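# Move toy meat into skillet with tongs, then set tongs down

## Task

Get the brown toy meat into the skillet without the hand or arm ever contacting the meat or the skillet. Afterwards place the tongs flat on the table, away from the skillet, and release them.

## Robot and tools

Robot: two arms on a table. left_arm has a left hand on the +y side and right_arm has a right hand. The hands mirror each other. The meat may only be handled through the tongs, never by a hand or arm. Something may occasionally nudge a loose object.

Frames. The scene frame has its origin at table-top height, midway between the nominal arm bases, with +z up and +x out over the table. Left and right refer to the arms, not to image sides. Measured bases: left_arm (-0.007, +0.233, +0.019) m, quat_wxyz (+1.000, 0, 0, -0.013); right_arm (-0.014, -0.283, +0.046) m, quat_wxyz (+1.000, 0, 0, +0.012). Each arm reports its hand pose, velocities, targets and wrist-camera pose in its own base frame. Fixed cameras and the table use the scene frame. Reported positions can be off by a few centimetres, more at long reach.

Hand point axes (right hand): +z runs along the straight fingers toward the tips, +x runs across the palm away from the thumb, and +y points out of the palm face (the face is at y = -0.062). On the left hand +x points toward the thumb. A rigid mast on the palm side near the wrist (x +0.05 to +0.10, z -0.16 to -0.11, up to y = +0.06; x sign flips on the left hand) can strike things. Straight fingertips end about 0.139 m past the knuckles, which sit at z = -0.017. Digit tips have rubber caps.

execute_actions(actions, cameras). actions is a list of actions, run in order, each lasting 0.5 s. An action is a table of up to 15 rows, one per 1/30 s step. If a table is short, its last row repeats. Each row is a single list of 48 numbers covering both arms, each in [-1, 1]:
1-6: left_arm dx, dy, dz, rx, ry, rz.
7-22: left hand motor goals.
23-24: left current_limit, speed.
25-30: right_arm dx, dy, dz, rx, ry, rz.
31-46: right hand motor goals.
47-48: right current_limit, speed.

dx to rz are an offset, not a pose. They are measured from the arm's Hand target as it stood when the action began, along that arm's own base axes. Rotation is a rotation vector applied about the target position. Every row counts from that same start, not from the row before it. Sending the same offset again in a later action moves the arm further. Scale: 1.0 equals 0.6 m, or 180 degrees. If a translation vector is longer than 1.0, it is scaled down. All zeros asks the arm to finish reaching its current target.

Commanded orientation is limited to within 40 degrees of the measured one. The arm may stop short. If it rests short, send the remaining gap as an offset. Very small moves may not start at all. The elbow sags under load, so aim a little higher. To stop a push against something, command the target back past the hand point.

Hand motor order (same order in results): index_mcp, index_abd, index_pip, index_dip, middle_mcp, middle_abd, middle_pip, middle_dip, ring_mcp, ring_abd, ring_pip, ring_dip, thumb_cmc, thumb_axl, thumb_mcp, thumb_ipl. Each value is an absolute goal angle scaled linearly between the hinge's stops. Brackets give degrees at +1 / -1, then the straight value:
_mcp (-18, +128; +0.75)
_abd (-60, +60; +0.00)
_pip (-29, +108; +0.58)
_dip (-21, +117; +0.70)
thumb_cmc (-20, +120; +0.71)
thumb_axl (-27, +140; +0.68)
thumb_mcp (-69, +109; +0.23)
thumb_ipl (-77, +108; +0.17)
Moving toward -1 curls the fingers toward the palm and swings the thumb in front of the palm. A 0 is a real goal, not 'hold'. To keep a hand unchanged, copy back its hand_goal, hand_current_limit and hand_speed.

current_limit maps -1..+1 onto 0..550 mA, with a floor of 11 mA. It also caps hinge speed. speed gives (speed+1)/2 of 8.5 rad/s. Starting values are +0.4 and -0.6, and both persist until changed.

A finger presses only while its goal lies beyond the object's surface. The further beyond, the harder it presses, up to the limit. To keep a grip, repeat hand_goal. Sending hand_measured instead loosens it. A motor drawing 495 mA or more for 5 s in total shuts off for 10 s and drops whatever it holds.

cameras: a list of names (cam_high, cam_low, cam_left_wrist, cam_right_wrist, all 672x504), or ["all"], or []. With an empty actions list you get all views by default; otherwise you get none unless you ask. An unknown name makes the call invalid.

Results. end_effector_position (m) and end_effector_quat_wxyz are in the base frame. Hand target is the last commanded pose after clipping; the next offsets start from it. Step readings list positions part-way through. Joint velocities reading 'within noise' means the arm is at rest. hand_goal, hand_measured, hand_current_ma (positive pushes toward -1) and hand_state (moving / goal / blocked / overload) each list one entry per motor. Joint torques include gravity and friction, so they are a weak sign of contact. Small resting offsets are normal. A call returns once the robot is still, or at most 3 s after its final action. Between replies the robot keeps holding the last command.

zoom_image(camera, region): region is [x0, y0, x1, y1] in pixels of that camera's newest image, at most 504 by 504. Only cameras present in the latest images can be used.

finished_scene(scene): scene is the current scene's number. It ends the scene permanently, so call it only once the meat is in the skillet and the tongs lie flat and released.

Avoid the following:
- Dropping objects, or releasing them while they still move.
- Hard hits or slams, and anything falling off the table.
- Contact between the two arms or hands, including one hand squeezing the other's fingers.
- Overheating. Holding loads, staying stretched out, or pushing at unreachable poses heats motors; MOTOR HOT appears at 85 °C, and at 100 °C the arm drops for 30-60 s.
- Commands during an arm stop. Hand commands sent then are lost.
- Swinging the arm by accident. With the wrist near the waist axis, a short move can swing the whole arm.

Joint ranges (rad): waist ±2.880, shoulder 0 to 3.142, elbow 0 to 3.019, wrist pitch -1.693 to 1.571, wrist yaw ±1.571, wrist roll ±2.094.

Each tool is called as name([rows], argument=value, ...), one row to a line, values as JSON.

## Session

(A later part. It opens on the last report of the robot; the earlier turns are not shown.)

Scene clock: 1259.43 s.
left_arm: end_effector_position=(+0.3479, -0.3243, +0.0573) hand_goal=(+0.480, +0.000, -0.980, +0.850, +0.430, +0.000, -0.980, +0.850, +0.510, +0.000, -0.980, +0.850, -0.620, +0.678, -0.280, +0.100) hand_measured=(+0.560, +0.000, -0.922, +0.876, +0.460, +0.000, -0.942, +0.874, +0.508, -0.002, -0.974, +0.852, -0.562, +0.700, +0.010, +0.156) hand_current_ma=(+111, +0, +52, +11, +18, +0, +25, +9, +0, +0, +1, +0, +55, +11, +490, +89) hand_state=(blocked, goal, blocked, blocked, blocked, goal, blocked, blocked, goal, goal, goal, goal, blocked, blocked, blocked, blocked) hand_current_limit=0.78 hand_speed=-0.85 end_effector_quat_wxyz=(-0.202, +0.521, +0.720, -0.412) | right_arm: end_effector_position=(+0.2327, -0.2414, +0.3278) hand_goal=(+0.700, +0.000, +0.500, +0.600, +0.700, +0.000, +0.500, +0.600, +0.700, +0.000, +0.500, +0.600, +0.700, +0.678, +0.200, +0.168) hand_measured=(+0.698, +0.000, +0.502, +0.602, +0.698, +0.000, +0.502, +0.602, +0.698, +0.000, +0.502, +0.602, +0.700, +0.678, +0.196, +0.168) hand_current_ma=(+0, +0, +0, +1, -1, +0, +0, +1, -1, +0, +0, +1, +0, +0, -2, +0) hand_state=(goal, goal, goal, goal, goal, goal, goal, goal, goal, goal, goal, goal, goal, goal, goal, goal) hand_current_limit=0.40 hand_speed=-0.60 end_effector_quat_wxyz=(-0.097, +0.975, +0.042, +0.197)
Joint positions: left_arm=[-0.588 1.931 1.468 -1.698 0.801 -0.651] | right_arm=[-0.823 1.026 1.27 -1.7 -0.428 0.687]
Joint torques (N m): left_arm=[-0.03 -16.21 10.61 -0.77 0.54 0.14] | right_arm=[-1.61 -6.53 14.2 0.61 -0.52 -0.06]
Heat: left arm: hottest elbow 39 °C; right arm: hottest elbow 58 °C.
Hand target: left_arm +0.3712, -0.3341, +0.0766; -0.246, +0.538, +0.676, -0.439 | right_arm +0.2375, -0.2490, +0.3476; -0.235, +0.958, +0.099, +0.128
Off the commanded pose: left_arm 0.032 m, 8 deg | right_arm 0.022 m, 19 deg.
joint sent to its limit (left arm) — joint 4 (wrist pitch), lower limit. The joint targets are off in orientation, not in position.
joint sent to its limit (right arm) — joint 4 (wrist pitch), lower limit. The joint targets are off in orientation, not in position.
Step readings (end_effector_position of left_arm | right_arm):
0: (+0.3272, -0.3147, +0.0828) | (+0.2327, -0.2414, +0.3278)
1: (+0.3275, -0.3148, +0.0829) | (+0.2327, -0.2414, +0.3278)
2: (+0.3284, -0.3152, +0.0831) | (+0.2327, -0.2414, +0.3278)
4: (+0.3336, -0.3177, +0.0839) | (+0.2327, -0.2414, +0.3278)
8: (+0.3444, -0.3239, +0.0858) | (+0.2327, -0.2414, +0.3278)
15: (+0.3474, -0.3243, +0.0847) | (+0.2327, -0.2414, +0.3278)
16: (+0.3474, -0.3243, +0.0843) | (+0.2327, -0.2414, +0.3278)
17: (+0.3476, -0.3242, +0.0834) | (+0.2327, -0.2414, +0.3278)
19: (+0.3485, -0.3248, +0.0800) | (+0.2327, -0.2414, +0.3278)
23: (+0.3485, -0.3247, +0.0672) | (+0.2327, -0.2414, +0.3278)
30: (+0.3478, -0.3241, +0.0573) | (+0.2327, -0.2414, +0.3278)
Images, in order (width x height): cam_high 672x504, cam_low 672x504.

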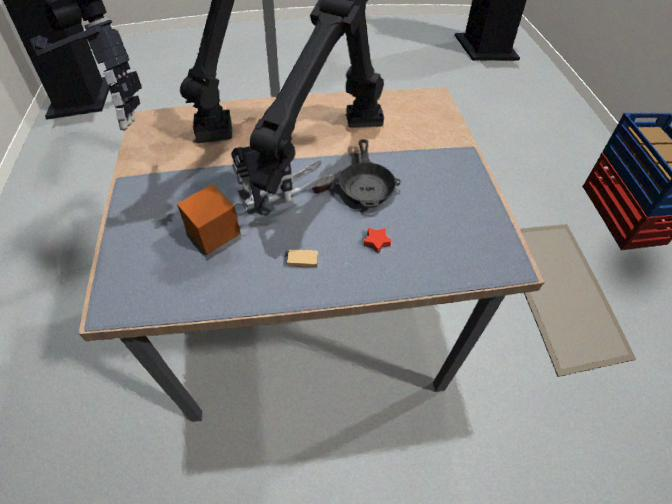

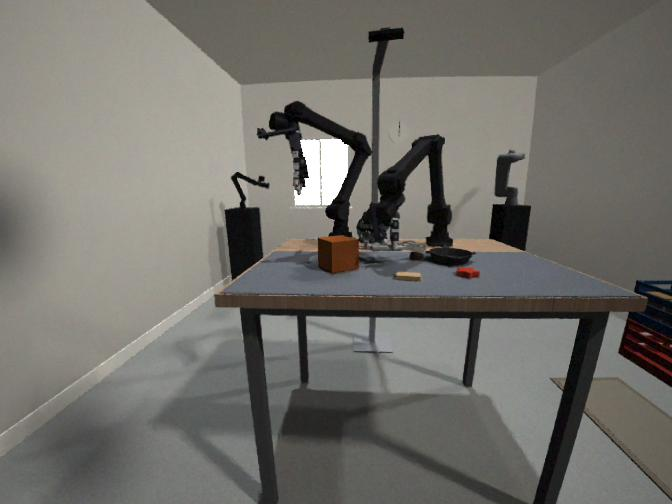

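execute_actions([
  [[0.018,-0.003,-0.025,0,0,0,0.48,0,-0.98,0.85,0.43,0,-0.98,0.85,0.51,0,-0.98,0.85,-0.62,0.677,-0.28,0.1,0.78,-0.85,0,0,0,0,0,0,0.7,0,0.5,0.6,0.7,0,0.5,0.6,0.7,0,0.5,0.6,0.7,0.678,0.2,0.168,0.4,-0.6]],
], cameras=["cam_high","cam_low"])

zoom_image(camera="cam_high", region=[230, 140, 380, 240])

zoom_image(camera="cam_low", region=[360, 225, 480, 285])

Scene clock: 1265.93 s.
left_arm: end_effector_position=(+0.3573, -0.3248, +0.0451) hand_goal=(+0.480, +0.000, -0.980, +0.850, +0.430, +0.000, -0.980, +0.850, +0.510, +0.000, -0.980, +0.850, -0.620, +0.678, -0.280, +0.100) hand_measured=(+0.560, +0.000, -0.922, +0.876, +0.464, +0.000, -0.946, +0.872, +0.508, -0.002, -0.974, +0.852, -0.562, +0.700, +0.010, +0.156) hand_current_ma=(+111, +0, +55, +11, +22, +0, +18, +8, +0, +0, +1, +0, +55, +11, +490, +89) hand_state=(blocked, goal, blocked, blocked, blocked, goal, blocked, blocked, goal, goal, goal, goal, blocked, blocked, blocked, blocked) hand_current_limit=0.78 hand_speed=-0.85 end_effector_quat_wxyz=(-0.204, +0.522, +0.718, -0.413) | right_arm: end_effector_position=(+0.2327, -0.2414, +0.3278) hand_goal=(+0.700, +0.000, +0.500, +0.600, +0.700, +0.000, +0.500, +0.600, +0.700, +0.000, +0.500, +0.600, +0.700, +0.678, +0.200, +0.168) hand_measured=(+0.698, +0.000, +0.502, +0.602, +0.698, +0.000, +0.502, +0.602, +0.698, +0.000, +0.502, +0.602, +0.700, +0.678, +0.196, +0.168) hand_current_ma=(+0, +0, +0, +1, -1, +0, +0, +1, -1, +0, +0, +1, +0, +0, -2, +0) hand_state=(goal, goal, goal, goal, goal, goal, goal, goal, goal, goal, goal, goal, goal, goal, goal, goal) hand_current_limit=0.40 hand_speed=-0.60 end_effector_quat_wxyz=(-0.097, +0.975, +0.042, +0.197)
Joint positions: left_arm=[-0.579 1.969 1.491 -1.698 0.796 -0.631] | right_arm=[-0.823 1.026 1.27 -1.7 -0.428 0.687]
Joint torques (N m): left_arm=[-0.21 -16.09 10.86 -0.8 0.53 0.16] | right_arm=[-1.2 -6.18 14.16 0.53 -0.5 -0.07]
Heat: left arm: hottest elbow 40 °C; right arm: hottest elbow 58 °C.
Hand target: left_arm +0.3819, -0.3360, +0.0615; -0.247, +0.538, +0.676, -0.439 | right_arm +0.2375, -0.2490, +0.3476; -0.235, +0.958, +0.099, +0.128
Off the commanded pose: left_arm 0.032 m, 8 deg | right_arm 0.022 m, 19 deg.
joint sent to its limit (left arm) — joint 4 (wrist pitch), lower limit. The joint targets are off in orientation, not in position.
joint sent to its limit (right arm) — joint 4 (wrist pitch), lower limit. The joint targets are off in orientation, not in position.
Step readings (end_effector_position of left_arm | right_arm):
0: (+0.3480, -0.3243, +0.0573) | (+0.2327, -0.2414, +0.3278)
1: (+0.3480, -0.3243, +0.0573) | (+0.2327, -0.2414, +0.3278)
2: (+0.3482, -0.3244, +0.0571) | (+0.2327, -0.2414, +0.3278)
4: (+0.3501, -0.3249, +0.0563) | (+0.2327, -0.2414, +0.3278)
8: (+0.3556, -0.3258, +0.0513) | (+0.2327, -0.2414, +0.3278)
15: (+0.3568, -0.3246, +0.0448) | (+0.2327, -0.2414, +0.3278)
Images, in order (width x height): cam_high 672x504, cam_low 672x504.

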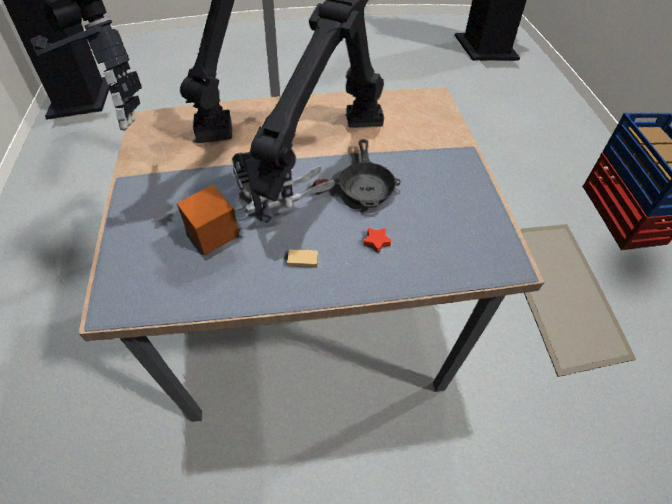

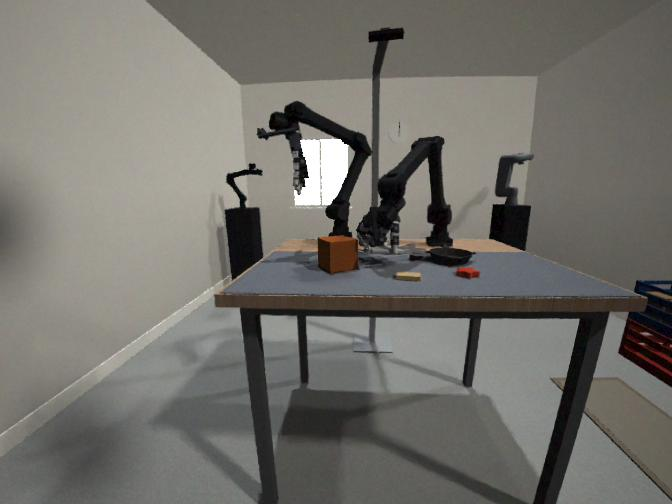

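Scaled by 3.360.

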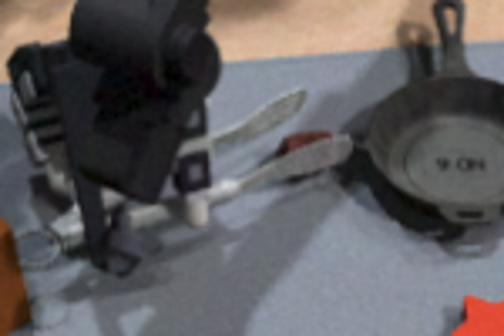

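Scaled by 4.200.

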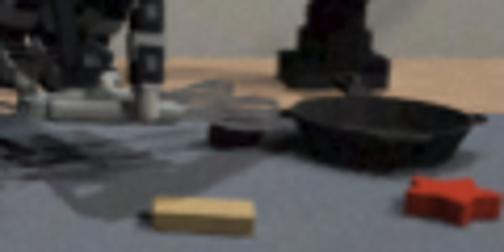

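execute_actions([
  [[0.0,-0.014,-0.025,0,0,0,0.48,0,-0.98,0.85,0.43,0,-0.98,0.85,0.51,0,-0.98,0.85,-0.62,0.677,-0.28,0.1,0.78,-0.85,0,0,0,0,0,0,0.7,0,0.5,0.6,0.7,0,0.5,0.6,0.7,0,0.5,0.6,0.7,0.678,0.2,0.168,0.4,-0.6]],
], cameras=["cam_high","cam_low"])

zoom_image(camera="cam_high", region=[230, 140, 380, 240])

zoom_image(camera="cam_low", region=[360, 225, 480, 285])

Scene clock: 1272.40 s.
left_arm: end_effector_position=(+0.3613, -0.3285, +0.0299) hand_goal=(+0.480, +0.000, -0.980, +0.850, +0.430, +0.000, -0.980, +0.850, +0.510, +0.000, -0.980, +0.850, -0.620, +0.678, -0.280, +0.100) hand_measured=(+0.560, +0.000, -0.920, +0.876, +0.466, +0.000, -0.954, +0.868, +0.508, -0.002, -0.974, +0.852, -0.562, +0.700, +0.010, +0.156) hand_current_ma=(+111, +0, +57, +12, +25, +0, +12, +6, +0, +0, +1, +0, +55, +11, +490, +89) hand_state=(blocked, goal, blocked, blocked, blocked, goal, blocked, goal, goal, goal, goal, goal, blocked, blocked, blocked, blocked) hand_current_limit=0.78 hand_speed=-0.85 end_effector_quat_wxyz=(-0.212, +0.519, +0.716, -0.416) | right_arm: end_effector_position=(+0.2327, -0.2414, +0.3278) hand_goal=(+0.700, +0.000, +0.500, +0.600, +0.700, +0.000, +0.500, +0.600, +0.700, +0.000, +0.500, +0.600, +0.700, +0.678, +0.200, +0.168) hand_measured=(+0.698, +0.000, +0.502, +0.602, +0.698, +0.000, +0.502, +0.602, +0.698, +0.000, +0.502, +0.602, +0.700, +0.678, +0.196, +0.168) hand_current_ma=(+0, +0, +0, +1, -1, +0, +0, +1, -1, +0, +0, +1, +0, +0, -2, +0) hand_state=(goal, goal, goal, goal, goal, goal, goal, goal, goal, goal, goal, goal, goal, goal, goal, goal) hand_current_limit=0.40 hand_speed=-0.60 end_effector_quat_wxyz=(-0.097, +0.975, +0.042, +0.197)
Joint positions: left_arm=[-0.579 2.014 1.512 -1.698 0.799 -0.622] | right_arm=[-0.823 1.026 1.27 -1.7 -0.428 0.687]
Joint torques (N m): left_arm=[-1.2 -16.44 10.62 -0.84 0.65 0.16] | right_arm=[-1.9 -6.12 14.16 0.68 -0.53 -0.1]
Heat: left arm: hottest elbow 41 °C; right arm: hottest elbow 58 °C.
Hand target: left_arm +0.3820, -0.3444, +0.0466; -0.246, +0.539, +0.676, -0.439 | right_arm +0.2375, -0.2490, +0.3476; -0.235, +0.958, +0.099, +0.128
Off the commanded pose: left_arm 0.031 m, 7 deg | right_arm 0.022 m, 19 deg.
joint sent to its limit (left arm) — joint 4 (wrist pitch), lower limit. The joint targets are off in orientation, not in position.
joint sent to its limit (right arm) — joint 4 (wrist pitch), lower limit. The joint targets are off in orientation, not in position.
Step readings (end_effector_position of left_arm | right_arm):
0: (+0.3573, -0.3248, +0.0451) | (+0.2327, -0.2414, +0.3278)
1: (+0.3573, -0.3248, +0.0451) | (+0.2327, -0.2414, +0.3278)
2: (+0.3577, -0.3251, +0.0449) | (+0.2327, -0.2414, +0.3278)
4: (+0.3592, -0.3262, +0.0436) | (+0.2327, -0.2414, +0.3278)
8: (+0.3620, -0.3287, +0.0369) | (+0.2327, -0.2414, +0.3278)
15: (+0.3610, -0.3283, +0.0297) | (+0.2327, -0.2414, +0.3278)
Images, in order (width x height): cam_high 672x504, cam_low 672x504.

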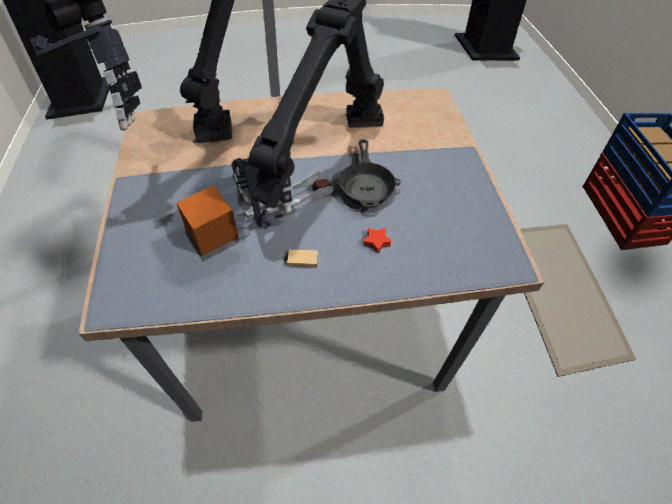

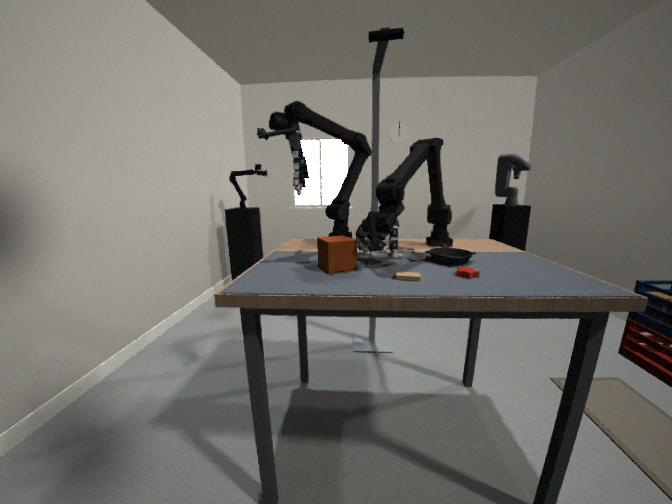

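Scaled by 3.360.

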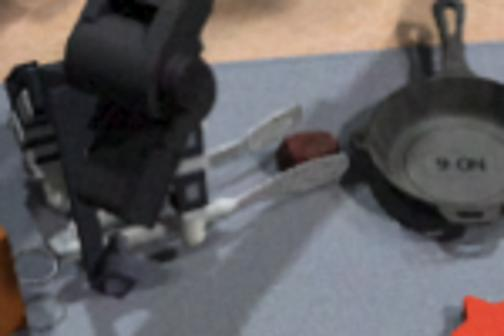

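Scaled by 4.200.

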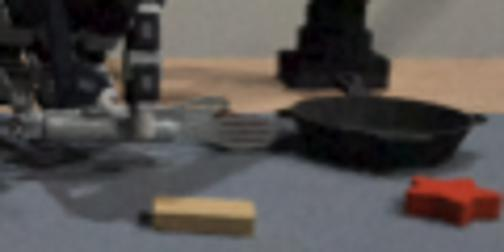

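execute_actions([
  [[0.0,0,-0.02,0,0,0,0.48,0,-0.98,0.85,0.43,0,-0.98,0.85,0.51,0,-0.98,0.85,-0.62,0.677,-0.28,0.1,0.78,-0.85,0,0,0,0,0,0,0.7,0,0.5,0.6,0.7,0,0.5,0.6,0.7,0,0.5,0.6,0.7,0.678,0.2,0.168,0.4,-0.6]],
], cameras=["cam_high","cam_low"])

zoom_image(camera="cam_high", region=[230, 140, 380, 240])

zoom_image(camera="cam_low", region=[360, 225, 480, 285])

Scene clock: 1279.67 s.
left_arm: end_effector_position=(+0.3610, -0.3286, +0.0220) hand_goal=(+0.480, +0.000, -0.980, +0.850, +0.430, +0.000, -0.980, +0.850, +0.510, +0.000, -0.980, +0.850, -0.620, +0.678, -0.280, +0.100) hand_measured=(+0.560, +0.000, -0.920, +0.876, +0.466, +0.000, -0.948, +0.868, +0.508, -0.002, -0.974, +0.852, -0.562, +0.700, +0.010, +0.156) hand_current_ma=(+111, +0, +57, +12, +25, +0, +18, +6, +0, +0, +1, +0, +55, +11, +489, +89) hand_state=(blocked, goal, blocked, blocked, blocked, goal, blocked, goal, goal, goal, goal, goal, blocked, blocked, blocked, blocked) hand_current_limit=0.78 hand_speed=-0.85 end_effector_quat_wxyz=(-0.217, +0.518, +0.715, -0.417) | right_arm: end_effector_position=(+0.2327, -0.2414, +0.3278) hand_goal=(+0.700, +0.000, +0.500, +0.600, +0.700, +0.000, +0.500, +0.600, +0.700, +0.000, +0.500, +0.600, +0.700, +0.678, +0.200, +0.168) hand_measured=(+0.698, +0.000, +0.502, +0.602, +0.698, +0.000, +0.502, +0.602, +0.698, +0.000, +0.502, +0.602, +0.700, +0.678, +0.196, +0.168) hand_current_ma=(+0, +0, +0, +1, -1, +0, +0, +1, -1, +0, +0, +1, +0, +0, -2, +0) hand_state=(goal, goal, goal, goal, goal, goal, goal, goal, goal, goal, goal, goal, goal, goal, goal, goal) hand_current_limit=0.40 hand_speed=-0.60 end_effector_quat_wxyz=(-0.097, +0.975, +0.042, +0.197)
Joint positions: left_arm=[-0.579 2.032 1.514 -1.698 0.799 -0.615] | right_arm=[-0.823 1.026 1.27 -1.7 -0.428 0.687]
Joint torques (N m): left_arm=[-1.14 -16.03 10.58 -0.87 0.61 0.25] | right_arm=[-2.02 -6.12 14.15 0.57 -0.51 -0.1]
Heat: left arm: hottest elbow 42 °C; right arm: hottest elbow 58 °C.
Hand target: left_arm +0.3819, -0.3444, +0.0346; -0.246, +0.539, +0.676, -0.439 | right_arm +0.2375, -0.2490, +0.3476; -0.235, +0.958, +0.099, +0.128
Off the commanded pose: left_arm 0.029 m, 7 deg | right_arm 0.022 m, 19 deg.
joint sent to its limit (left arm) — joint 4 (wrist pitch), lower limit. The joint targets are off in orientation, not in position.
joint sent to its limit (right arm) — joint 4 (wrist pitch), lower limit. The joint targets are off in orientation, not in position.
Step readings (end_effector_position of left_arm | right_arm):
0: (+0.3613, -0.3285, +0.0299) | (+0.2327, -0.2414, +0.3278)
1: (+0.3613, -0.3285, +0.0299) | (+0.2327, -0.2414, +0.3278)
2: (+0.3613, -0.3285, +0.0297) | (+0.2327, -0.2414, +0.3278)
4: (+0.3613, -0.3286, +0.0288) | (+0.2327, -0.2414, +0.3278)
8: (+0.3613, -0.3288, +0.0248) | (+0.2327, -0.2414, +0.3278)
15: (+0.3610, -0.3286, +0.0220) | (+0.2327, -0.2414, +0.3278)
Images, in order (width x height): cam_high 672x504, cam_low 672x504.

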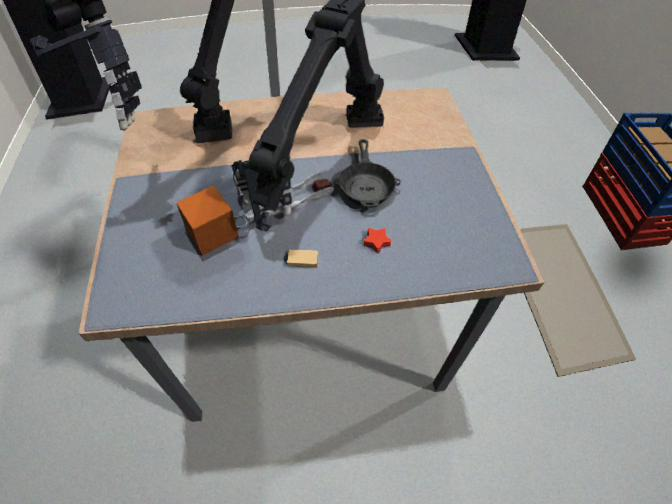

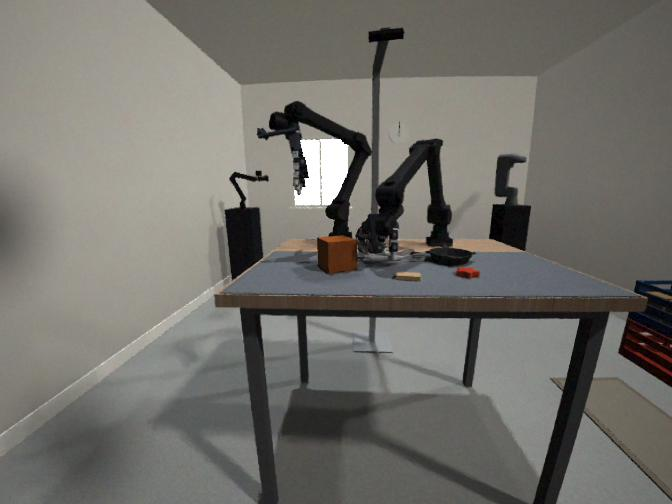

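Scaled by 3.360.

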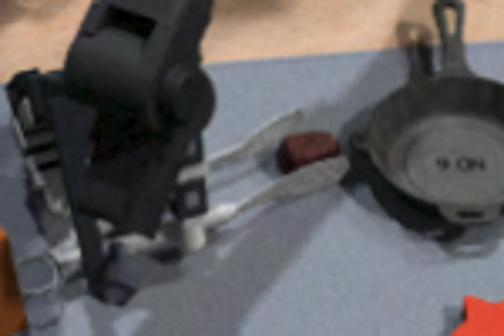

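Scaled by 4.200.

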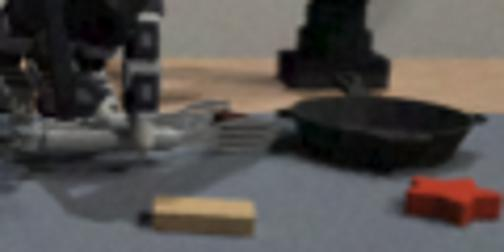

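execute_actions([
  [[0.0,0,-0.015,0,0,0,0.44,0,-0.98,0.85,0.38,0,-0.98,0.85,0.51,0,-0.98,0.85,-0.62,0.677,-0.28,0.1,0.78,-0.85,0,0,0,0,0,0,0.7,0,0.5,0.6,0.7,0,0.5,0.6,0.7,0,0.5,0.6,0.7,0.678,0.2,0.168,0.4,-0.6]],
  [[0.0,0,0,0,0,0,0.36,0,-0.98,0.85,0.28,0,-0.98,0.85,0.51,0,-0.98,0.85,-0.62,0.677,-0.28,0.1,0.78,-0.85,0,0,0,0,0,0,0.7,0,0.5,0.6,0.7,0,0.5,0.6,0.7,0,0.5,0.6,0.7,0.678,0.2,0.168,0.4,-0.6]],
], cameras=["cam_high","cam_low"])

zoom_image(camera="cam_high", region=[230, 140, 380, 240])

zoom_image(camera="cam_low", region=[360, 225, 480, 285])

Scene clock: 1285.03 s.
left_arm: end_effector_position=(+0.3611, -0.3292, +0.0134) hand_goal=(+0.360, +0.000, -0.980, +0.850, +0.280, +0.000, -0.980, +0.850, +0.510, +0.000, -0.980, +0.850, -0.620, +0.678, -0.280, +0.100) hand_measured=(+0.500, +0.000, -0.920, +0.876, +0.394, +0.000, -0.938, +0.874, +0.508, -0.002, -0.974, +0.852, -0.562, +0.700, +0.010, +0.156) hand_current_ma=(+333, +0, +57, +12, +220, +0, +29, +10, +0, +0, +1, +0, +55, +11, +489, +89) hand_state=(blocked, goal, blocked, blocked, blocked, goal, blocked, blocked, goal, goal, goal, goal, blocked, blocked, blocked, blocked) hand_current_limit=0.78 hand_speed=-0.85 end_effector_quat_wxyz=(-0.222, +0.519, +0.712, -0.419) | right_arm: end_effector_position=(+0.2327, -0.2414, +0.3278) hand_goal=(+0.700, +0.000, +0.500, +0.600, +0.700, +0.000, +0.500, +0.600, +0.700, +0.000, +0.500, +0.600, +0.700, +0.678, +0.200, +0.168) hand_measured=(+0.698, +0.000, +0.502, +0.602, +0.698, +0.000, +0.502, +0.602, +0.698, +0.000, +0.502, +0.602, +0.700, +0.678, +0.196, +0.168) hand_current_ma=(+0, +0, +0, +1, -1, +0, +0, +1, -1, +0, +0, +1, +0, +0, -2, +0) hand_state=(goal, goal, goal, goal, goal, goal, goal, goal, goal, goal, goal, goal, goal, goal, goal, goal) hand_current_limit=0.40 hand_speed=-0.60 end_effector_quat_wxyz=(-0.097, +0.975, +0.042, +0.197)
Joint positions: left_arm=[-0.579 2.053 1.519 -1.698 0.798 -0.602] | right_arm=[-0.823 1.026 1.27 -1.7 -0.428 0.687]
Joint torques (N m): left_arm=[-1.08 -16.21 10.33 -0.9 0.57 0.25] | right_arm=[-1.9 -6.36 14.12 0.65 -0.51 -0.1]
Heat: left arm: hottest elbow 42 °C; right arm: hottest elbow 58 °C.
Hand target: left_arm +0.3818, -0.3443, +0.0254; -0.247, +0.538, +0.676, -0.439 | right_arm +0.2375, -0.2490, +0.3476; -0.235, +0.958, +0.099, +0.128
Off the commanded pose: left_arm 0.028 m, 6 deg | right_arm 0.022 m, 19 deg.
joint sent to its limit (left arm) — joint 4 (wrist pitch), lower limit. The joint targets are off in orientation, not in position.
joint sent to its limit (right arm) — joint 4 (wrist pitch), lower limit. The joint targets are off in orientation, not in position.
Step readings (end_effector_position of left_arm | right_arm):
0: (+0.3610, -0.3286, +0.0220) | (+0.2327, -0.2414, +0.3278)
1: (+0.3610, -0.3286, +0.0220) | (+0.2327, -0.2414, +0.3278)
2: (+0.3610, -0.3286, +0.0219) | (+0.2327, -0.2414, +0.3278)
4: (+0.3612, -0.3288, +0.0212) | (+0.2327, -0.2414, +0.3278)
8: (+0.3615, -0.3291, +0.0177) | (+0.2327, -0.2414, +0.3278)
15: (+0.3610, -0.3291, +0.0136) | (+0.2327, -0.2414, +0.3278)
16: (+0.3610, -0.3292, +0.0136) | (+0.2327, -0.2414, +0.3278)
17: (+0.3611, -0.3292, +0.0136) | (+0.2327, -0.2414, +0.3278)
19: (+0.3611, -0.3293, +0.0136) | (+0.2327, -0.2414, +0.3278)
23: (+0.3611, -0.3292, +0.0134) | (+0.2327, -0.2414, +0.3278)
30: (+0.3611, -0.3292, +0.0134) | (+0.2327, -0.2414, +0.3278)
Images, in order (width x height): cam_high 672x504, cam_low 672x504.

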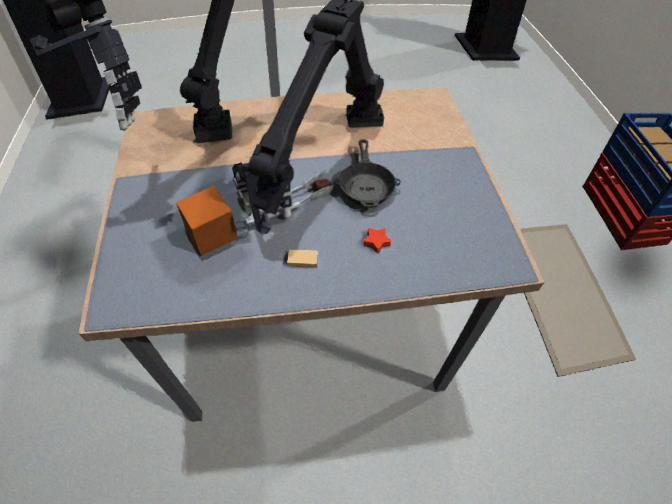

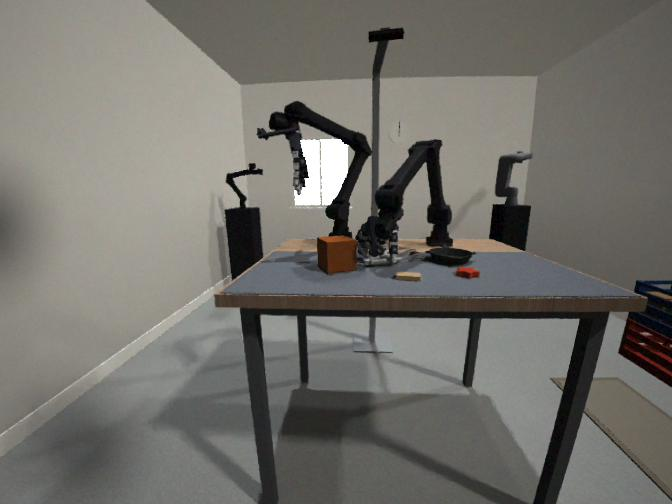

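Scaled by 3.360.

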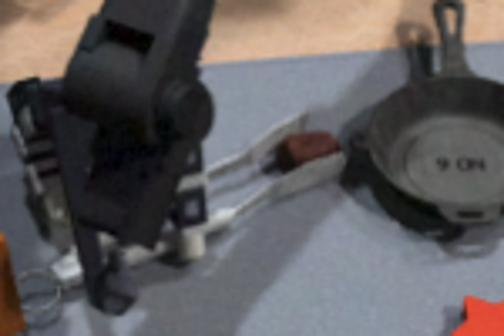

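Scaled by 4.200.

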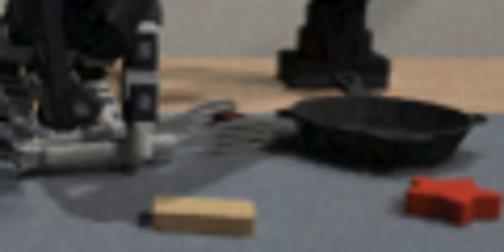

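execute_actions([
  [[0.0,0,0,0,0,0,0.30,0,-0.98,0.85,0.22,0,-0.98,0.85,0.51,0,-0.98,0.85,-0.62,0.677,-0.28,0.1,0.78,-0.85,0,0,0,0,0,0,0.7,0,0.5,0.6,0.7,0,0.5,0.6,0.7,0,0.5,0.6,0.7,0.678,0.2,0.168,0.4,-0.6]],
], cameras=["cam_high","cam_low"])

zoom_image(camera="cam_high", region=[280, 150, 380, 220])

zoom_image(camera="cam_low", region=[360, 225, 480, 285])

Scene clock: 1293.03 s.
left_arm: end_effector_position=(+0.3611, -0.3293, +0.0134) hand_goal=(+0.300, +0.000, -0.980, +0.850, +0.220, +0.000, -0.980, +0.850, +0.510, +0.000, -0.980, +0.850, -0.620, +0.678, -0.280, +0.100) hand_measured=(+0.450, +0.000, -0.920, +0.876, +0.338, +0.000, -0.936, +0.874, +0.508, -0.002, -0.974, +0.852, -0.562, +0.700, +0.010, +0.156) hand_current_ma=(+381, +0, +57, +12, +238, +0, +30, +10, +0, +0, +1, +0, +55, +11, +489, +89) hand_state=(blocked, goal, blocked, blocked, blocked, goal, blocked, blocked, goal, goal, goal, goal, blocked, blocked, blocked, blocked) hand_current_limit=0.78 hand_speed=-0.85 end_effector_quat_wxyz=(-0.222, +0.519, +0.711, -0.419) | right_arm: end_effector_position=(+0.2327, -0.2414, +0.3278) hand_goal=(+0.700, +0.000, +0.500, +0.600, +0.700, +0.000, +0.500, +0.600, +0.700, +0.000, +0.500, +0.600, +0.700, +0.678, +0.200, +0.168) hand_measured=(+0.698, +0.000, +0.502, +0.602, +0.698, +0.000, +0.502, +0.602, +0.698, +0.000, +0.502, +0.602, +0.700, +0.678, +0.196, +0.168) hand_current_ma=(+0, +0, +0, +1, -1, +0, +0, +1, -1, +0, +0, +1, +0, +0, -2, +0) hand_state=(goal, goal, goal, goal, goal, goal, goal, goal, goal, goal, goal, goal, goal, goal, goal, goal) hand_current_limit=0.40 hand_speed=-0.60 end_effector_quat_wxyz=(-0.097, +0.975, +0.042, +0.197)
Joint positions: left_arm=[-0.579 2.053 1.519 -1.698 0.798 -0.601] | right_arm=[-0.823 1.026 1.27 -1.7 -0.428 0.687]
Joint torques (N m): left_arm=[-1.08 -16.26 10.33 -0.88 0.57 0.24] | right_arm=[-1.79 -6.07 14.11 0.59 -0.53 -0.1]
Heat: left arm: hottest elbow 43 °C; right arm: hottest elbow 58 °C.
Hand target: left_arm +0.3818, -0.3444, +0.0254; -0.247, +0.539, +0.676, -0.439 | right_arm +0.2375, -0.2490, +0.3476; -0.235, +0.958, +0.099, +0.128
Off the commanded pose: left_arm 0.028 m, 6 deg | right_arm 0.022 m, 19 deg.
joint sent to its limit (left arm) — joint 4 (wrist pitch), lower limit. The joint targets are off in orientation, not in position.
joint sent to its limit (right arm) — joint 4 (wrist pitch), lower limit. The joint targets are off in orientation, not in position.
Step readings (end_effector_position of left_arm | right_arm):
0: (+0.3611, -0.3292, +0.0134) | (+0.2327, -0.2414, +0.3278)
1: (+0.3611, -0.3292, +0.0134) | (+0.2327, -0.2414, +0.3278)
2: (+0.3611, -0.3292, +0.0134) | (+0.2327, -0.2414, +0.3278)
4: (+0.3611, -0.3292, +0.0134) | (+0.2327, -0.2414, +0.3278)
8: (+0.3611, -0.3293, +0.0134) | (+0.2327, -0.2414, +0.3278)
15: (+0.3611, -0.3293, +0.0134) | (+0.2327, -0.2414, +0.3278)
Images, in order (width x height): cam_high 672x504, cam_low 672x504.

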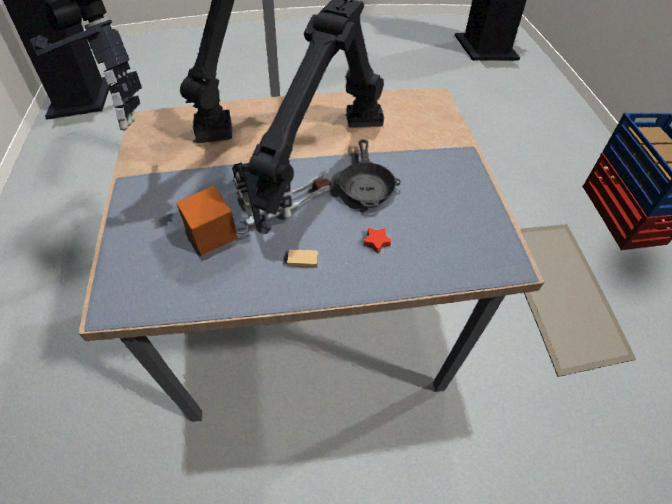

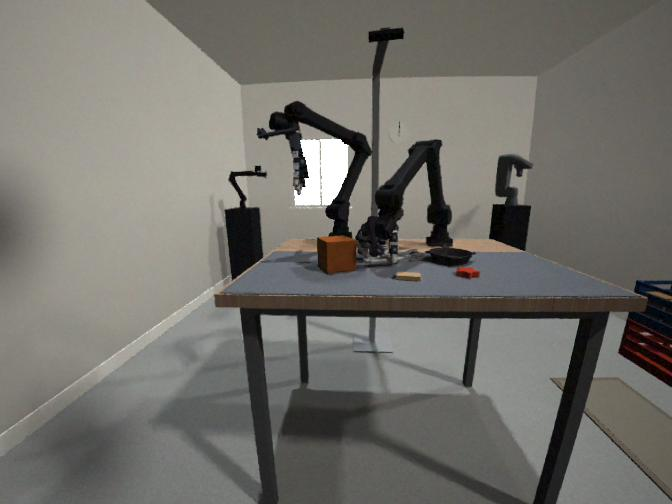

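Scaled by 5.040.

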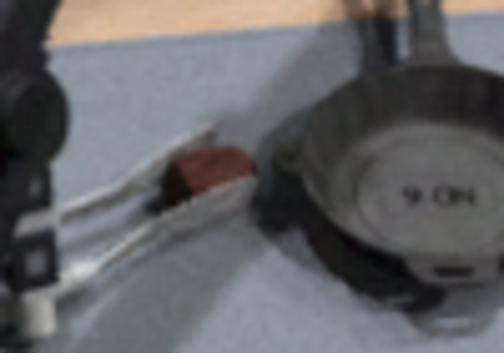

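Scaled by 4.200.

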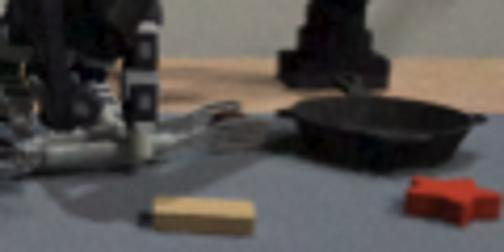

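execute_actions([
  [[0.0,0,0,0,0,0,0.46,0,-0.98,0.85,0.41,0,-0.98,0.85,0.51,0,-0.98,0.85,-0.62,0.677,-0.28,0.1,0.78,-0.85,0,0,0,0,0,0,0.7,0,0.5,0.6,0.7,0,0.5,0.6,0.7,0,0.5,0.6,0.7,0.678,0.2,0.168,0.4,-0.6]],
  [[-0.004,0.03,0.005,0,0,0,0.46,0,-0.98,0.85,0.41,0,-0.98,0.85,0.51,0,-0.98,0.85,-0.62,0.677,-0.28,0.1,0.78,-0.85,0,0,0,0,0,0,0.7,0,0.5,0.6,0.7,0,0.5,0.6,0.7,0,0.5,0.6,0.7,0.678,0.2,0.168,0.4,-0.6]],
], cameras=["cam_high","cam_low"])

zoom_image(camera="cam_high", region=[280, 150, 380, 220])

zoom_image(camera="cam_low", region=[360, 225, 480, 285])

Scene clock: 1309.07 s.
left_arm: end_effector_position=(+0.3677, -0.3238, +0.0123) hand_goal=(+0.460, +0.000, -0.980, +0.850, +0.410, +0.000, -0.980, +0.850, +0.510, +0.000, -0.980, +0.850, -0.620, +0.678, -0.280, +0.100) hand_measured=(+0.542, +0.000, -0.920, +0.876, +0.440, +0.000, -0.938, +0.874, +0.508, -0.002, -0.974, +0.852, -0.570, +0.700, +0.010, +0.156) hand_current_ma=(+117, +0, +57, +12, +17, +0, +28, +10, +0, +0, +1, +0, +41, +11, +489, +89) hand_state=(blocked, goal, blocked, blocked, blocked, goal, blocked, blocked, goal, goal, goal, goal, blocked, blocked, blocked, blocked) hand_current_limit=0.78 hand_speed=-0.85 end_effector_quat_wxyz=(-0.215, +0.527, +0.708, -0.418) | right_arm: end_effector_position=(+0.2327, -0.2414, +0.3278) hand_goal=(+0.700, +0.000, +0.500, +0.600, +0.700, +0.000, +0.500, +0.600, +0.700, +0.000, +0.500, +0.600, +0.700, +0.678, +0.200, +0.168) hand_measured=(+0.698, +0.000, +0.502, +0.602, +0.698, +0.000, +0.502, +0.602, +0.698, +0.000, +0.502, +0.602, +0.700, +0.678, +0.196, +0.168) hand_current_ma=(+0, +0, +0, +1, -1, +0, +0, +1, -1, +0, +0, +1, +0, +0, -2, +0) hand_state=(goal, goal, goal, goal, goal, goal, goal, goal, goal, goal, goal, goal, goal, goal, goal, goal) hand_current_limit=0.40 hand_speed=-0.60 end_effector_quat_wxyz=(-0.097, +0.975, +0.042, +0.197)
Joint positions: left_arm=[-0.564 2.053 1.519 -1.698 0.785 -0.574] | right_arm=[-0.823 1.026 1.27 -1.7 -0.428 0.687]
Joint torques (N m): left_arm=[-0.26 -18.49 7.13 -0.9 0.48 0.2] | right_arm=[-1.55 -6.24 14.2 0.68 -0.5 -0.07]
Heat: left arm: hottest elbow 43 °C; right arm: hottest elbow 58 °C.
Hand target: left_arm +0.3795, -0.3263, +0.0285; -0.247, +0.538, +0.676, -0.439 | right_arm +0.2375, -0.2490, +0.3476; -0.235, +0.958, +0.099, +0.128
Off the commanded pose: left_arm 0.020 m, 6 deg | right_arm 0.022 m, 19 deg.
joint sent to its limit (left arm) — joint 4 (wrist pitch), lower limit. The joint targets are off in orientation, not in position.
joint sent to its limit (right arm) — joint 4 (wrist pitch), lower limit. The joint targets are off in orientation, not in position.
Step readings (end_effector_position of left_arm | right_arm):
0: (+0.3611, -0.3293, +0.0134) | (+0.2327, -0.2414, +0.3278)
1: (+0.3611, -0.3293, +0.0134) | (+0.2327, -0.2414, +0.3278)
2: (+0.3611, -0.3293, +0.0134) | (+0.2327, -0.2414, +0.3278)
4: (+0.3611, -0.3293, +0.0134) | (+0.2327, -0.2414, +0.3278)
8: (+0.3612, -0.3294, +0.0134) | (+0.2327, -0.2414, +0.3278)
15: (+0.3614, -0.3297, +0.0133) | (+0.2327, -0.2414, +0.3278)
16: (+0.3614, -0.3298, +0.0133) | (+0.2327, -0.2414, +0.3278)
17: (+0.3617, -0.3293, +0.0132) | (+0.2327, -0.2414, +0.3278)
19: (+0.3627, -0.3282, +0.0128) | (+0.2327, -0.2414, +0.3278)
23: (+0.3648, -0.3265, +0.0124) | (+0.2327, -0.2414, +0.3278)
30: (+0.3676, -0.3239, +0.0123) | (+0.2327, -0.2414, +0.3278)
Images, in order (width x height): cam_high 672x504, cam_low 672x504.

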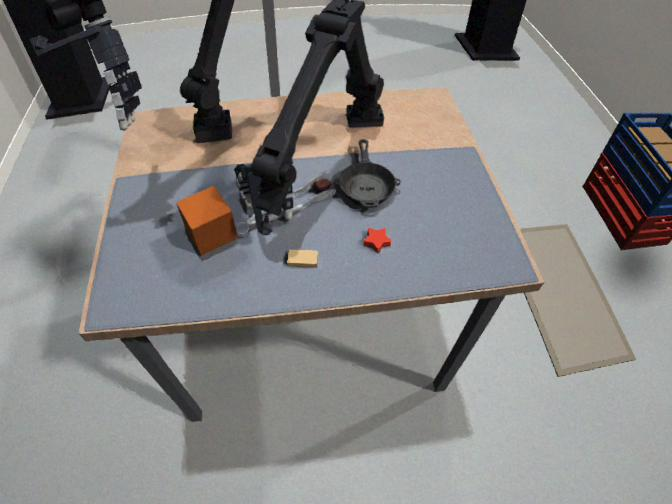

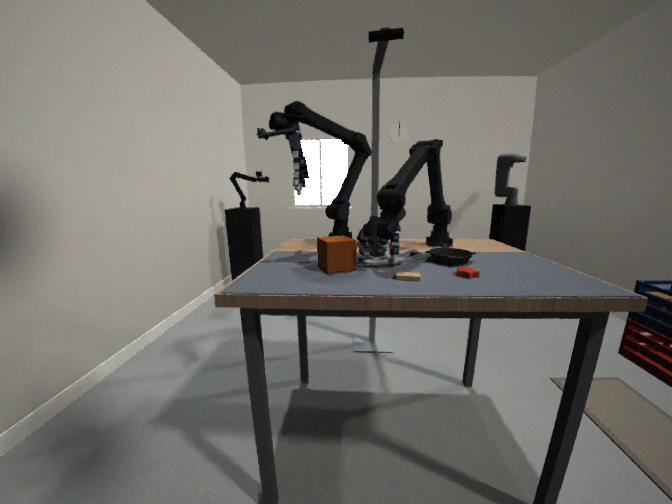

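Scaled by 5.040.

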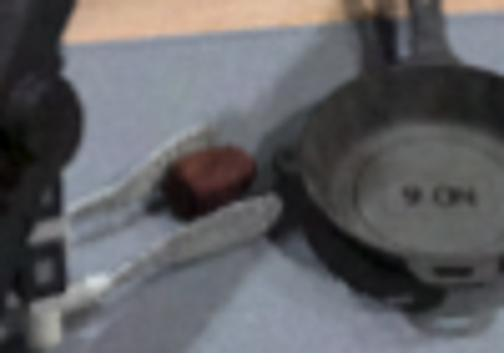

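Scaled by 4.200.

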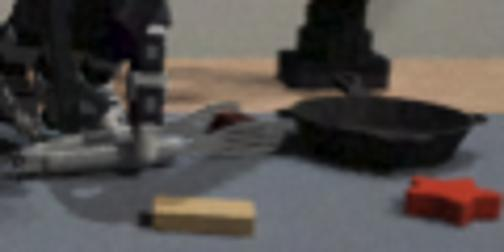

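execute_actions([
  [[0.0,0.006,0,0,0,0,0.38,0,-0.98,0.85,0.30,0,-0.98,0.85,0.51,0,-0.98,0.85,-0.62,0.677,-0.28,0.1,0.78,-0.85,0,0,0,0,0,0,0.7,0,0.5,0.6,0.7,0,0.5,0.6,0.7,0,0.5,0.6,0.7,0.678,0.2,0.168,0.4,-0.6]],
  [[0,0,0,0,0,0,0.31,0,-0.98,0.85,0.23,0,-0.98,0.85,0.51,0,-0.98,0.85,-0.62,0.677,-0.28,0.1,0.78,-0.85,0,0,0,0,0,0,0.7,0,0.5,0.6,0.7,0,0.5,0.6,0.7,0,0.5,0.6,0.7,0.678,0.2,0.168,0.4,-0.6]],
], cameras=["cam_high","cam_low"])

zoom_image(camera="cam_high", region=[280, 150, 380, 220])

zoom_image(camera="cam_low", region=[360, 225, 480, 285])

Scene clock: 1316.50 s.
left_arm: end_effector_position=(+0.3690, -0.3224, +0.0120) hand_goal=(+0.310, +0.000, -0.980, +0.850, +0.230, +0.000, -0.980, +0.850, +0.510, +0.000, -0.980, +0.850, -0.620, +0.678, -0.280, +0.100) hand_measured=(+0.464, +0.000, -0.920, +0.876, +0.344, +0.000, -0.936, +0.876, +0.508, -0.002, -0.974, +0.852, -0.568, +0.700, +0.010, +0.156) hand_current_ma=(+397, +0, +57, +12, +221, +0, +32, +11, +0, +0, +1, +0, +47, +11, +490, +89) hand_state=(blocked, goal, blocked, blocked, blocked, goal, blocked, blocked, goal, goal, goal, goal, blocked, blocked, blocked, blocked) hand_current_limit=0.78 hand_speed=-0.85 end_effector_quat_wxyz=(-0.214, +0.529, +0.708, -0.417) | right_arm: end_effector_position=(+0.2327, -0.2414, +0.3278) hand_goal=(+0.700, +0.000, +0.500, +0.600, +0.700, +0.000, +0.500, +0.600, +0.700, +0.000, +0.500, +0.600, +0.700, +0.678, +0.200, +0.168) hand_measured=(+0.698, +0.000, +0.502, +0.602, +0.698, +0.000, +0.502, +0.602, +0.698, +0.000, +0.502, +0.602, +0.700, +0.678, +0.196, +0.168) hand_current_ma=(+0, +0, +0, +1, -1, +0, +0, +1, -1, +0, +0, +1, +0, +0, -2, +0) hand_state=(goal, goal, goal, goal, goal, goal, goal, goal, goal, goal, goal, goal, goal, goal, goal, goal) hand_current_limit=0.40 hand_speed=-0.60 end_effector_quat_wxyz=(-0.097, +0.975, +0.042, +0.197)
Joint positions: left_arm=[-0.561 2.053 1.519 -1.698 0.78 -0.569] | right_arm=[-0.823 1.026 1.27 -1.7 -0.428 0.687]
Joint torques (N m): left_arm=[0.03 -18.84 6.61 -0.9 0.49 0.21] | right_arm=[-1.55 -6.42 14.15 0.66 -0.49 -0.05]
Heat: left arm: hottest elbow 43 °C; right arm: hottest elbow 58 °C.
Hand target: left_arm +0.3795, -0.3227, +0.0285; -0.247, +0.538, +0.676, -0.439 | right_arm +0.2375, -0.2490, +0.3476; -0.235, +0.958, +0.099, +0.128
Off the commanded pose: left_arm 0.020 m, 6 deg | right_arm 0.022 m, 19 deg.
joint sent to its limit (left arm) — joint 4 (wrist pitch), lower limit. The joint targets are off in orientation, not in position.
joint sent to its limit (right arm) — joint 4 (wrist pitch), lower limit. The joint targets are off in orientation, not in position.
Step readings (end_effector_position of left_arm | right_arm):
0: (+0.3677, -0.3238, +0.0123) | (+0.2327, -0.2414, +0.3278)
1: (+0.3678, -0.3237, +0.0123) | (+0.2327, -0.2414, +0.3278)
2: (+0.3678, -0.3237, +0.0123) | (+0.2327, -0.2414, +0.3278)
4: (+0.3683, -0.3232, +0.0122) | (+0.2327, -0.2414, +0.3278)
8: (+0.3687, -0.3226, +0.0120) | (+0.2327, -0.2414, +0.3278)
15: (+0.3690, -0.3224, +0.0120) | (+0.2327, -0.2414, +0.3278)
16: (+0.3690, -0.3224, +0.0120) | (+0.2327, -0.2414, +0.3278)
17: (+0.3690, -0.3224, +0.0120) | (+0.2327, -0.2414, +0.3278)
19: (+0.3690, -0.3224, +0.0120) | (+0.2327, -0.2414, +0.3278)
23: (+0.3690, -0.3224, +0.0120) | (+0.2327, -0.2414, +0.3278)
30: (+0.3690, -0.3224, +0.0120) | (+0.2327, -0.2414, +0.3278)
Images, in order (width x height): cam_high 672x504, cam_low 672x504.

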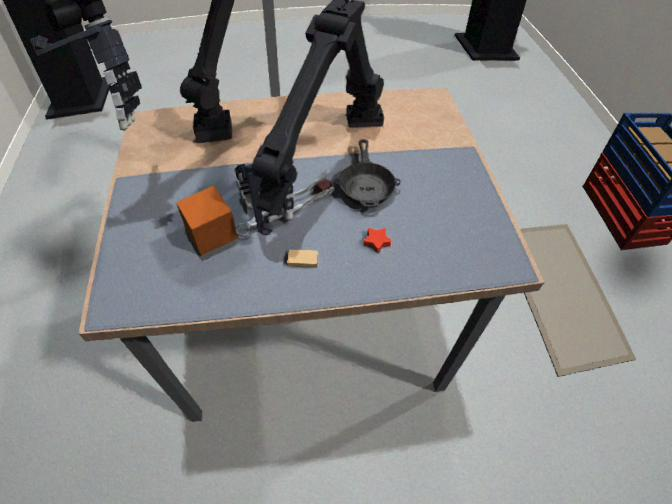

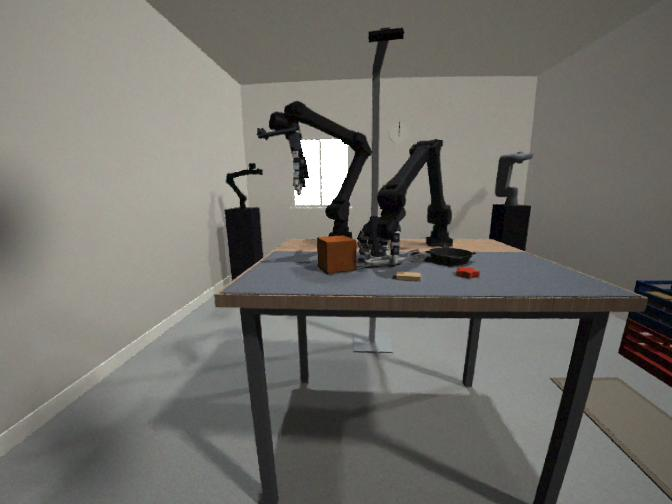

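Scaled by 5.040.

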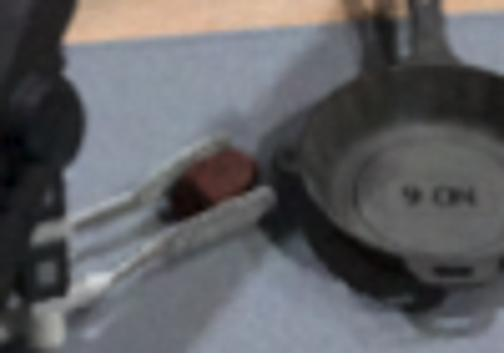

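Scaled by 4.200.

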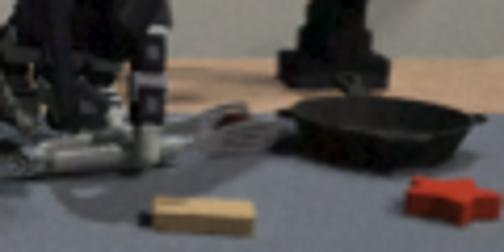

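execute_actions([
  [[0.0,0,0,0,0,0,0.27,0,-0.98,0.85,0.18,0,-0.98,0.85,0.51,0,-0.98,0.85,-0.62,0.677,-0.28,0.1,0.78,-0.85,0,0,0,0,0,0,0.7,0,0.5,0.6,0.7,0,0.5,0.6,0.7,0,0.5,0.6,0.7,0.678,0.2,0.168,0.4,-0.6]],
], cameras=["cam_high","cam_low"])

zoom_image(camera="cam_high", region=[280, 150, 380, 220])

Scene clock: 1323.30 s.
left_arm: end_effector_position=(+0.3692, -0.3223, +0.0120) hand_goal=(+0.270, +0.000, -0.980, +0.850, +0.180, +0.000, -0.980, +0.850, +0.510, +0.000, -0.980, +0.850, -0.620, +0.678, -0.280, +0.100) hand_measured=(+0.432, +0.000, -0.920, +0.876, +0.296, +0.000, -0.936, +0.876, +0.508, -0.002, -0.974, +0.852, -0.564, +0.700, +0.012, +0.156) hand_current_ma=(+438, +0, +57, +12, +234, +0, +32, +11, +0, +0, +1, +0, +53, +11, +489, +90) hand_state=(blocked, goal, blocked, blocked, blocked, goal, blocked, blocked, goal, goal, goal, goal, blocked, blocked, blocked, blocked) hand_current_limit=0.78 hand_speed=-0.85 end_effector_quat_wxyz=(-0.214, +0.529, +0.708, -0.417) | right_arm: end_effector_position=(+0.2327, -0.2414, +0.3278) hand_goal=(+0.700, +0.000, +0.500, +0.600, +0.700, +0.000, +0.500, +0.600, +0.700, +0.000, +0.500, +0.600, +0.700, +0.678, +0.200, +0.168) hand_measured=(+0.698, +0.000, +0.502, +0.602, +0.698, +0.000, +0.502, +0.602, +0.698, +0.000, +0.502, +0.602, +0.700, +0.678, +0.196, +0.168) hand_current_ma=(+0, +0, +0, +1, -1, +0, +0, +1, -1, +0, +0, +1, +0, +0, -2, +0) hand_state=(goal, goal, goal, goal, goal, goal, goal, goal, goal, goal, goal, goal, goal, goal, goal, goal) hand_current_limit=0.40 hand_speed=-0.60 end_effector_quat_wxyz=(-0.097, +0.975, +0.042, +0.197)
Joint positions: left_arm=[-0.561 2.053 1.519 -1.698 0.78 -0.568] | right_arm=[-0.823 1.026 1.27 -1.7 -0.428 0.687]
Joint torques (N m): left_arm=[-0.03 -18.84 6.6 -0.88 0.49 0.2] | right_arm=[-1.61 -5.95 14.22 0.58 -0.49 -0.06]
Heat: left arm: hottest elbow 42 °C; right arm: hottest elbow 58 °C.
Hand target: left_arm +0.3795, -0.3226, +0.0285; -0.247, +0.538, +0.676, -0.439 | right_arm +0.2375, -0.2490, +0.3476; -0.235, +0.958, +0.099, +0.128
Off the commanded pose: left_arm 0.019 m, 6 deg | right_arm 0.022 m, 19 deg.
joint sent to its limit (left arm) — joint 4 (wrist pitch), lower limit. The joint targets are off in orientation, not in position.
joint sent to its limit (right arm) — joint 4 (wrist pitch), lower limit. The joint targets are off in orientation, not in position.
Step readings (end_effector_position of left_arm | right_arm):
0: (+0.3690, -0.3224, +0.0120) | (+0.2327, -0.2414, +0.3278)
1: (+0.3690, -0.3224, +0.0120) | (+0.2327, -0.2414, +0.3278)
2: (+0.3690, -0.3224, +0.0120) | (+0.2327, -0.2414, +0.3278)
4: (+0.3690, -0.3225, +0.0120) | (+0.2327, -0.2414, +0.3278)
8: (+0.3692, -0.3223, +0.0120) | (+0.2327, -0.2414, +0.3278)
15: (+0.3692, -0.3223, +0.0120) | (+0.2327, -0.2414, +0.3278)
Images, in order (width x height): cam_high 672x504, cam_low 672x504.

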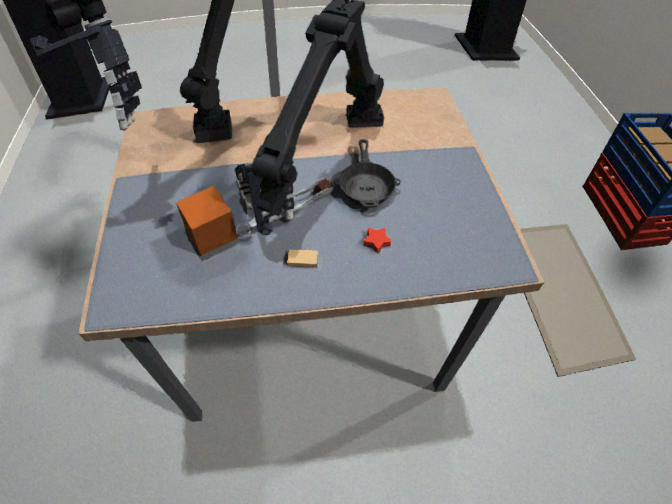

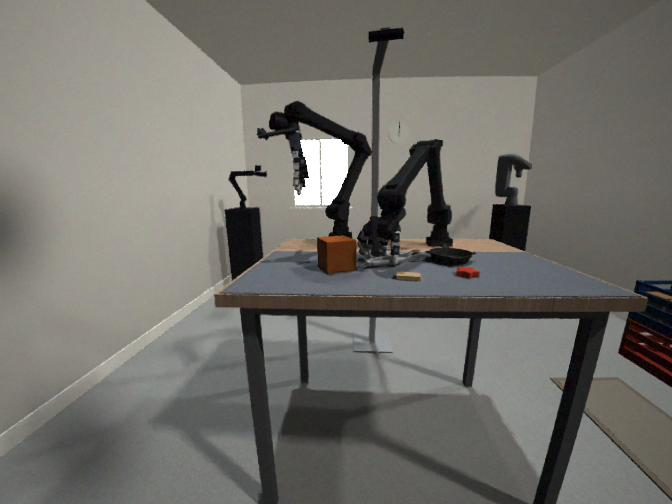

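Scaled by 5.040.

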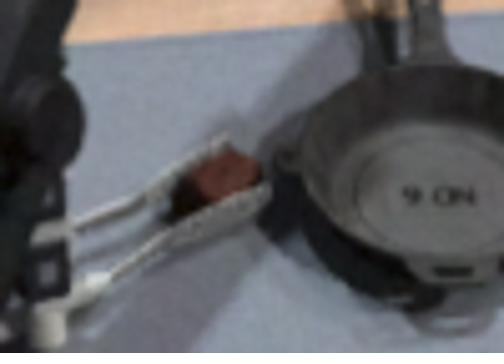

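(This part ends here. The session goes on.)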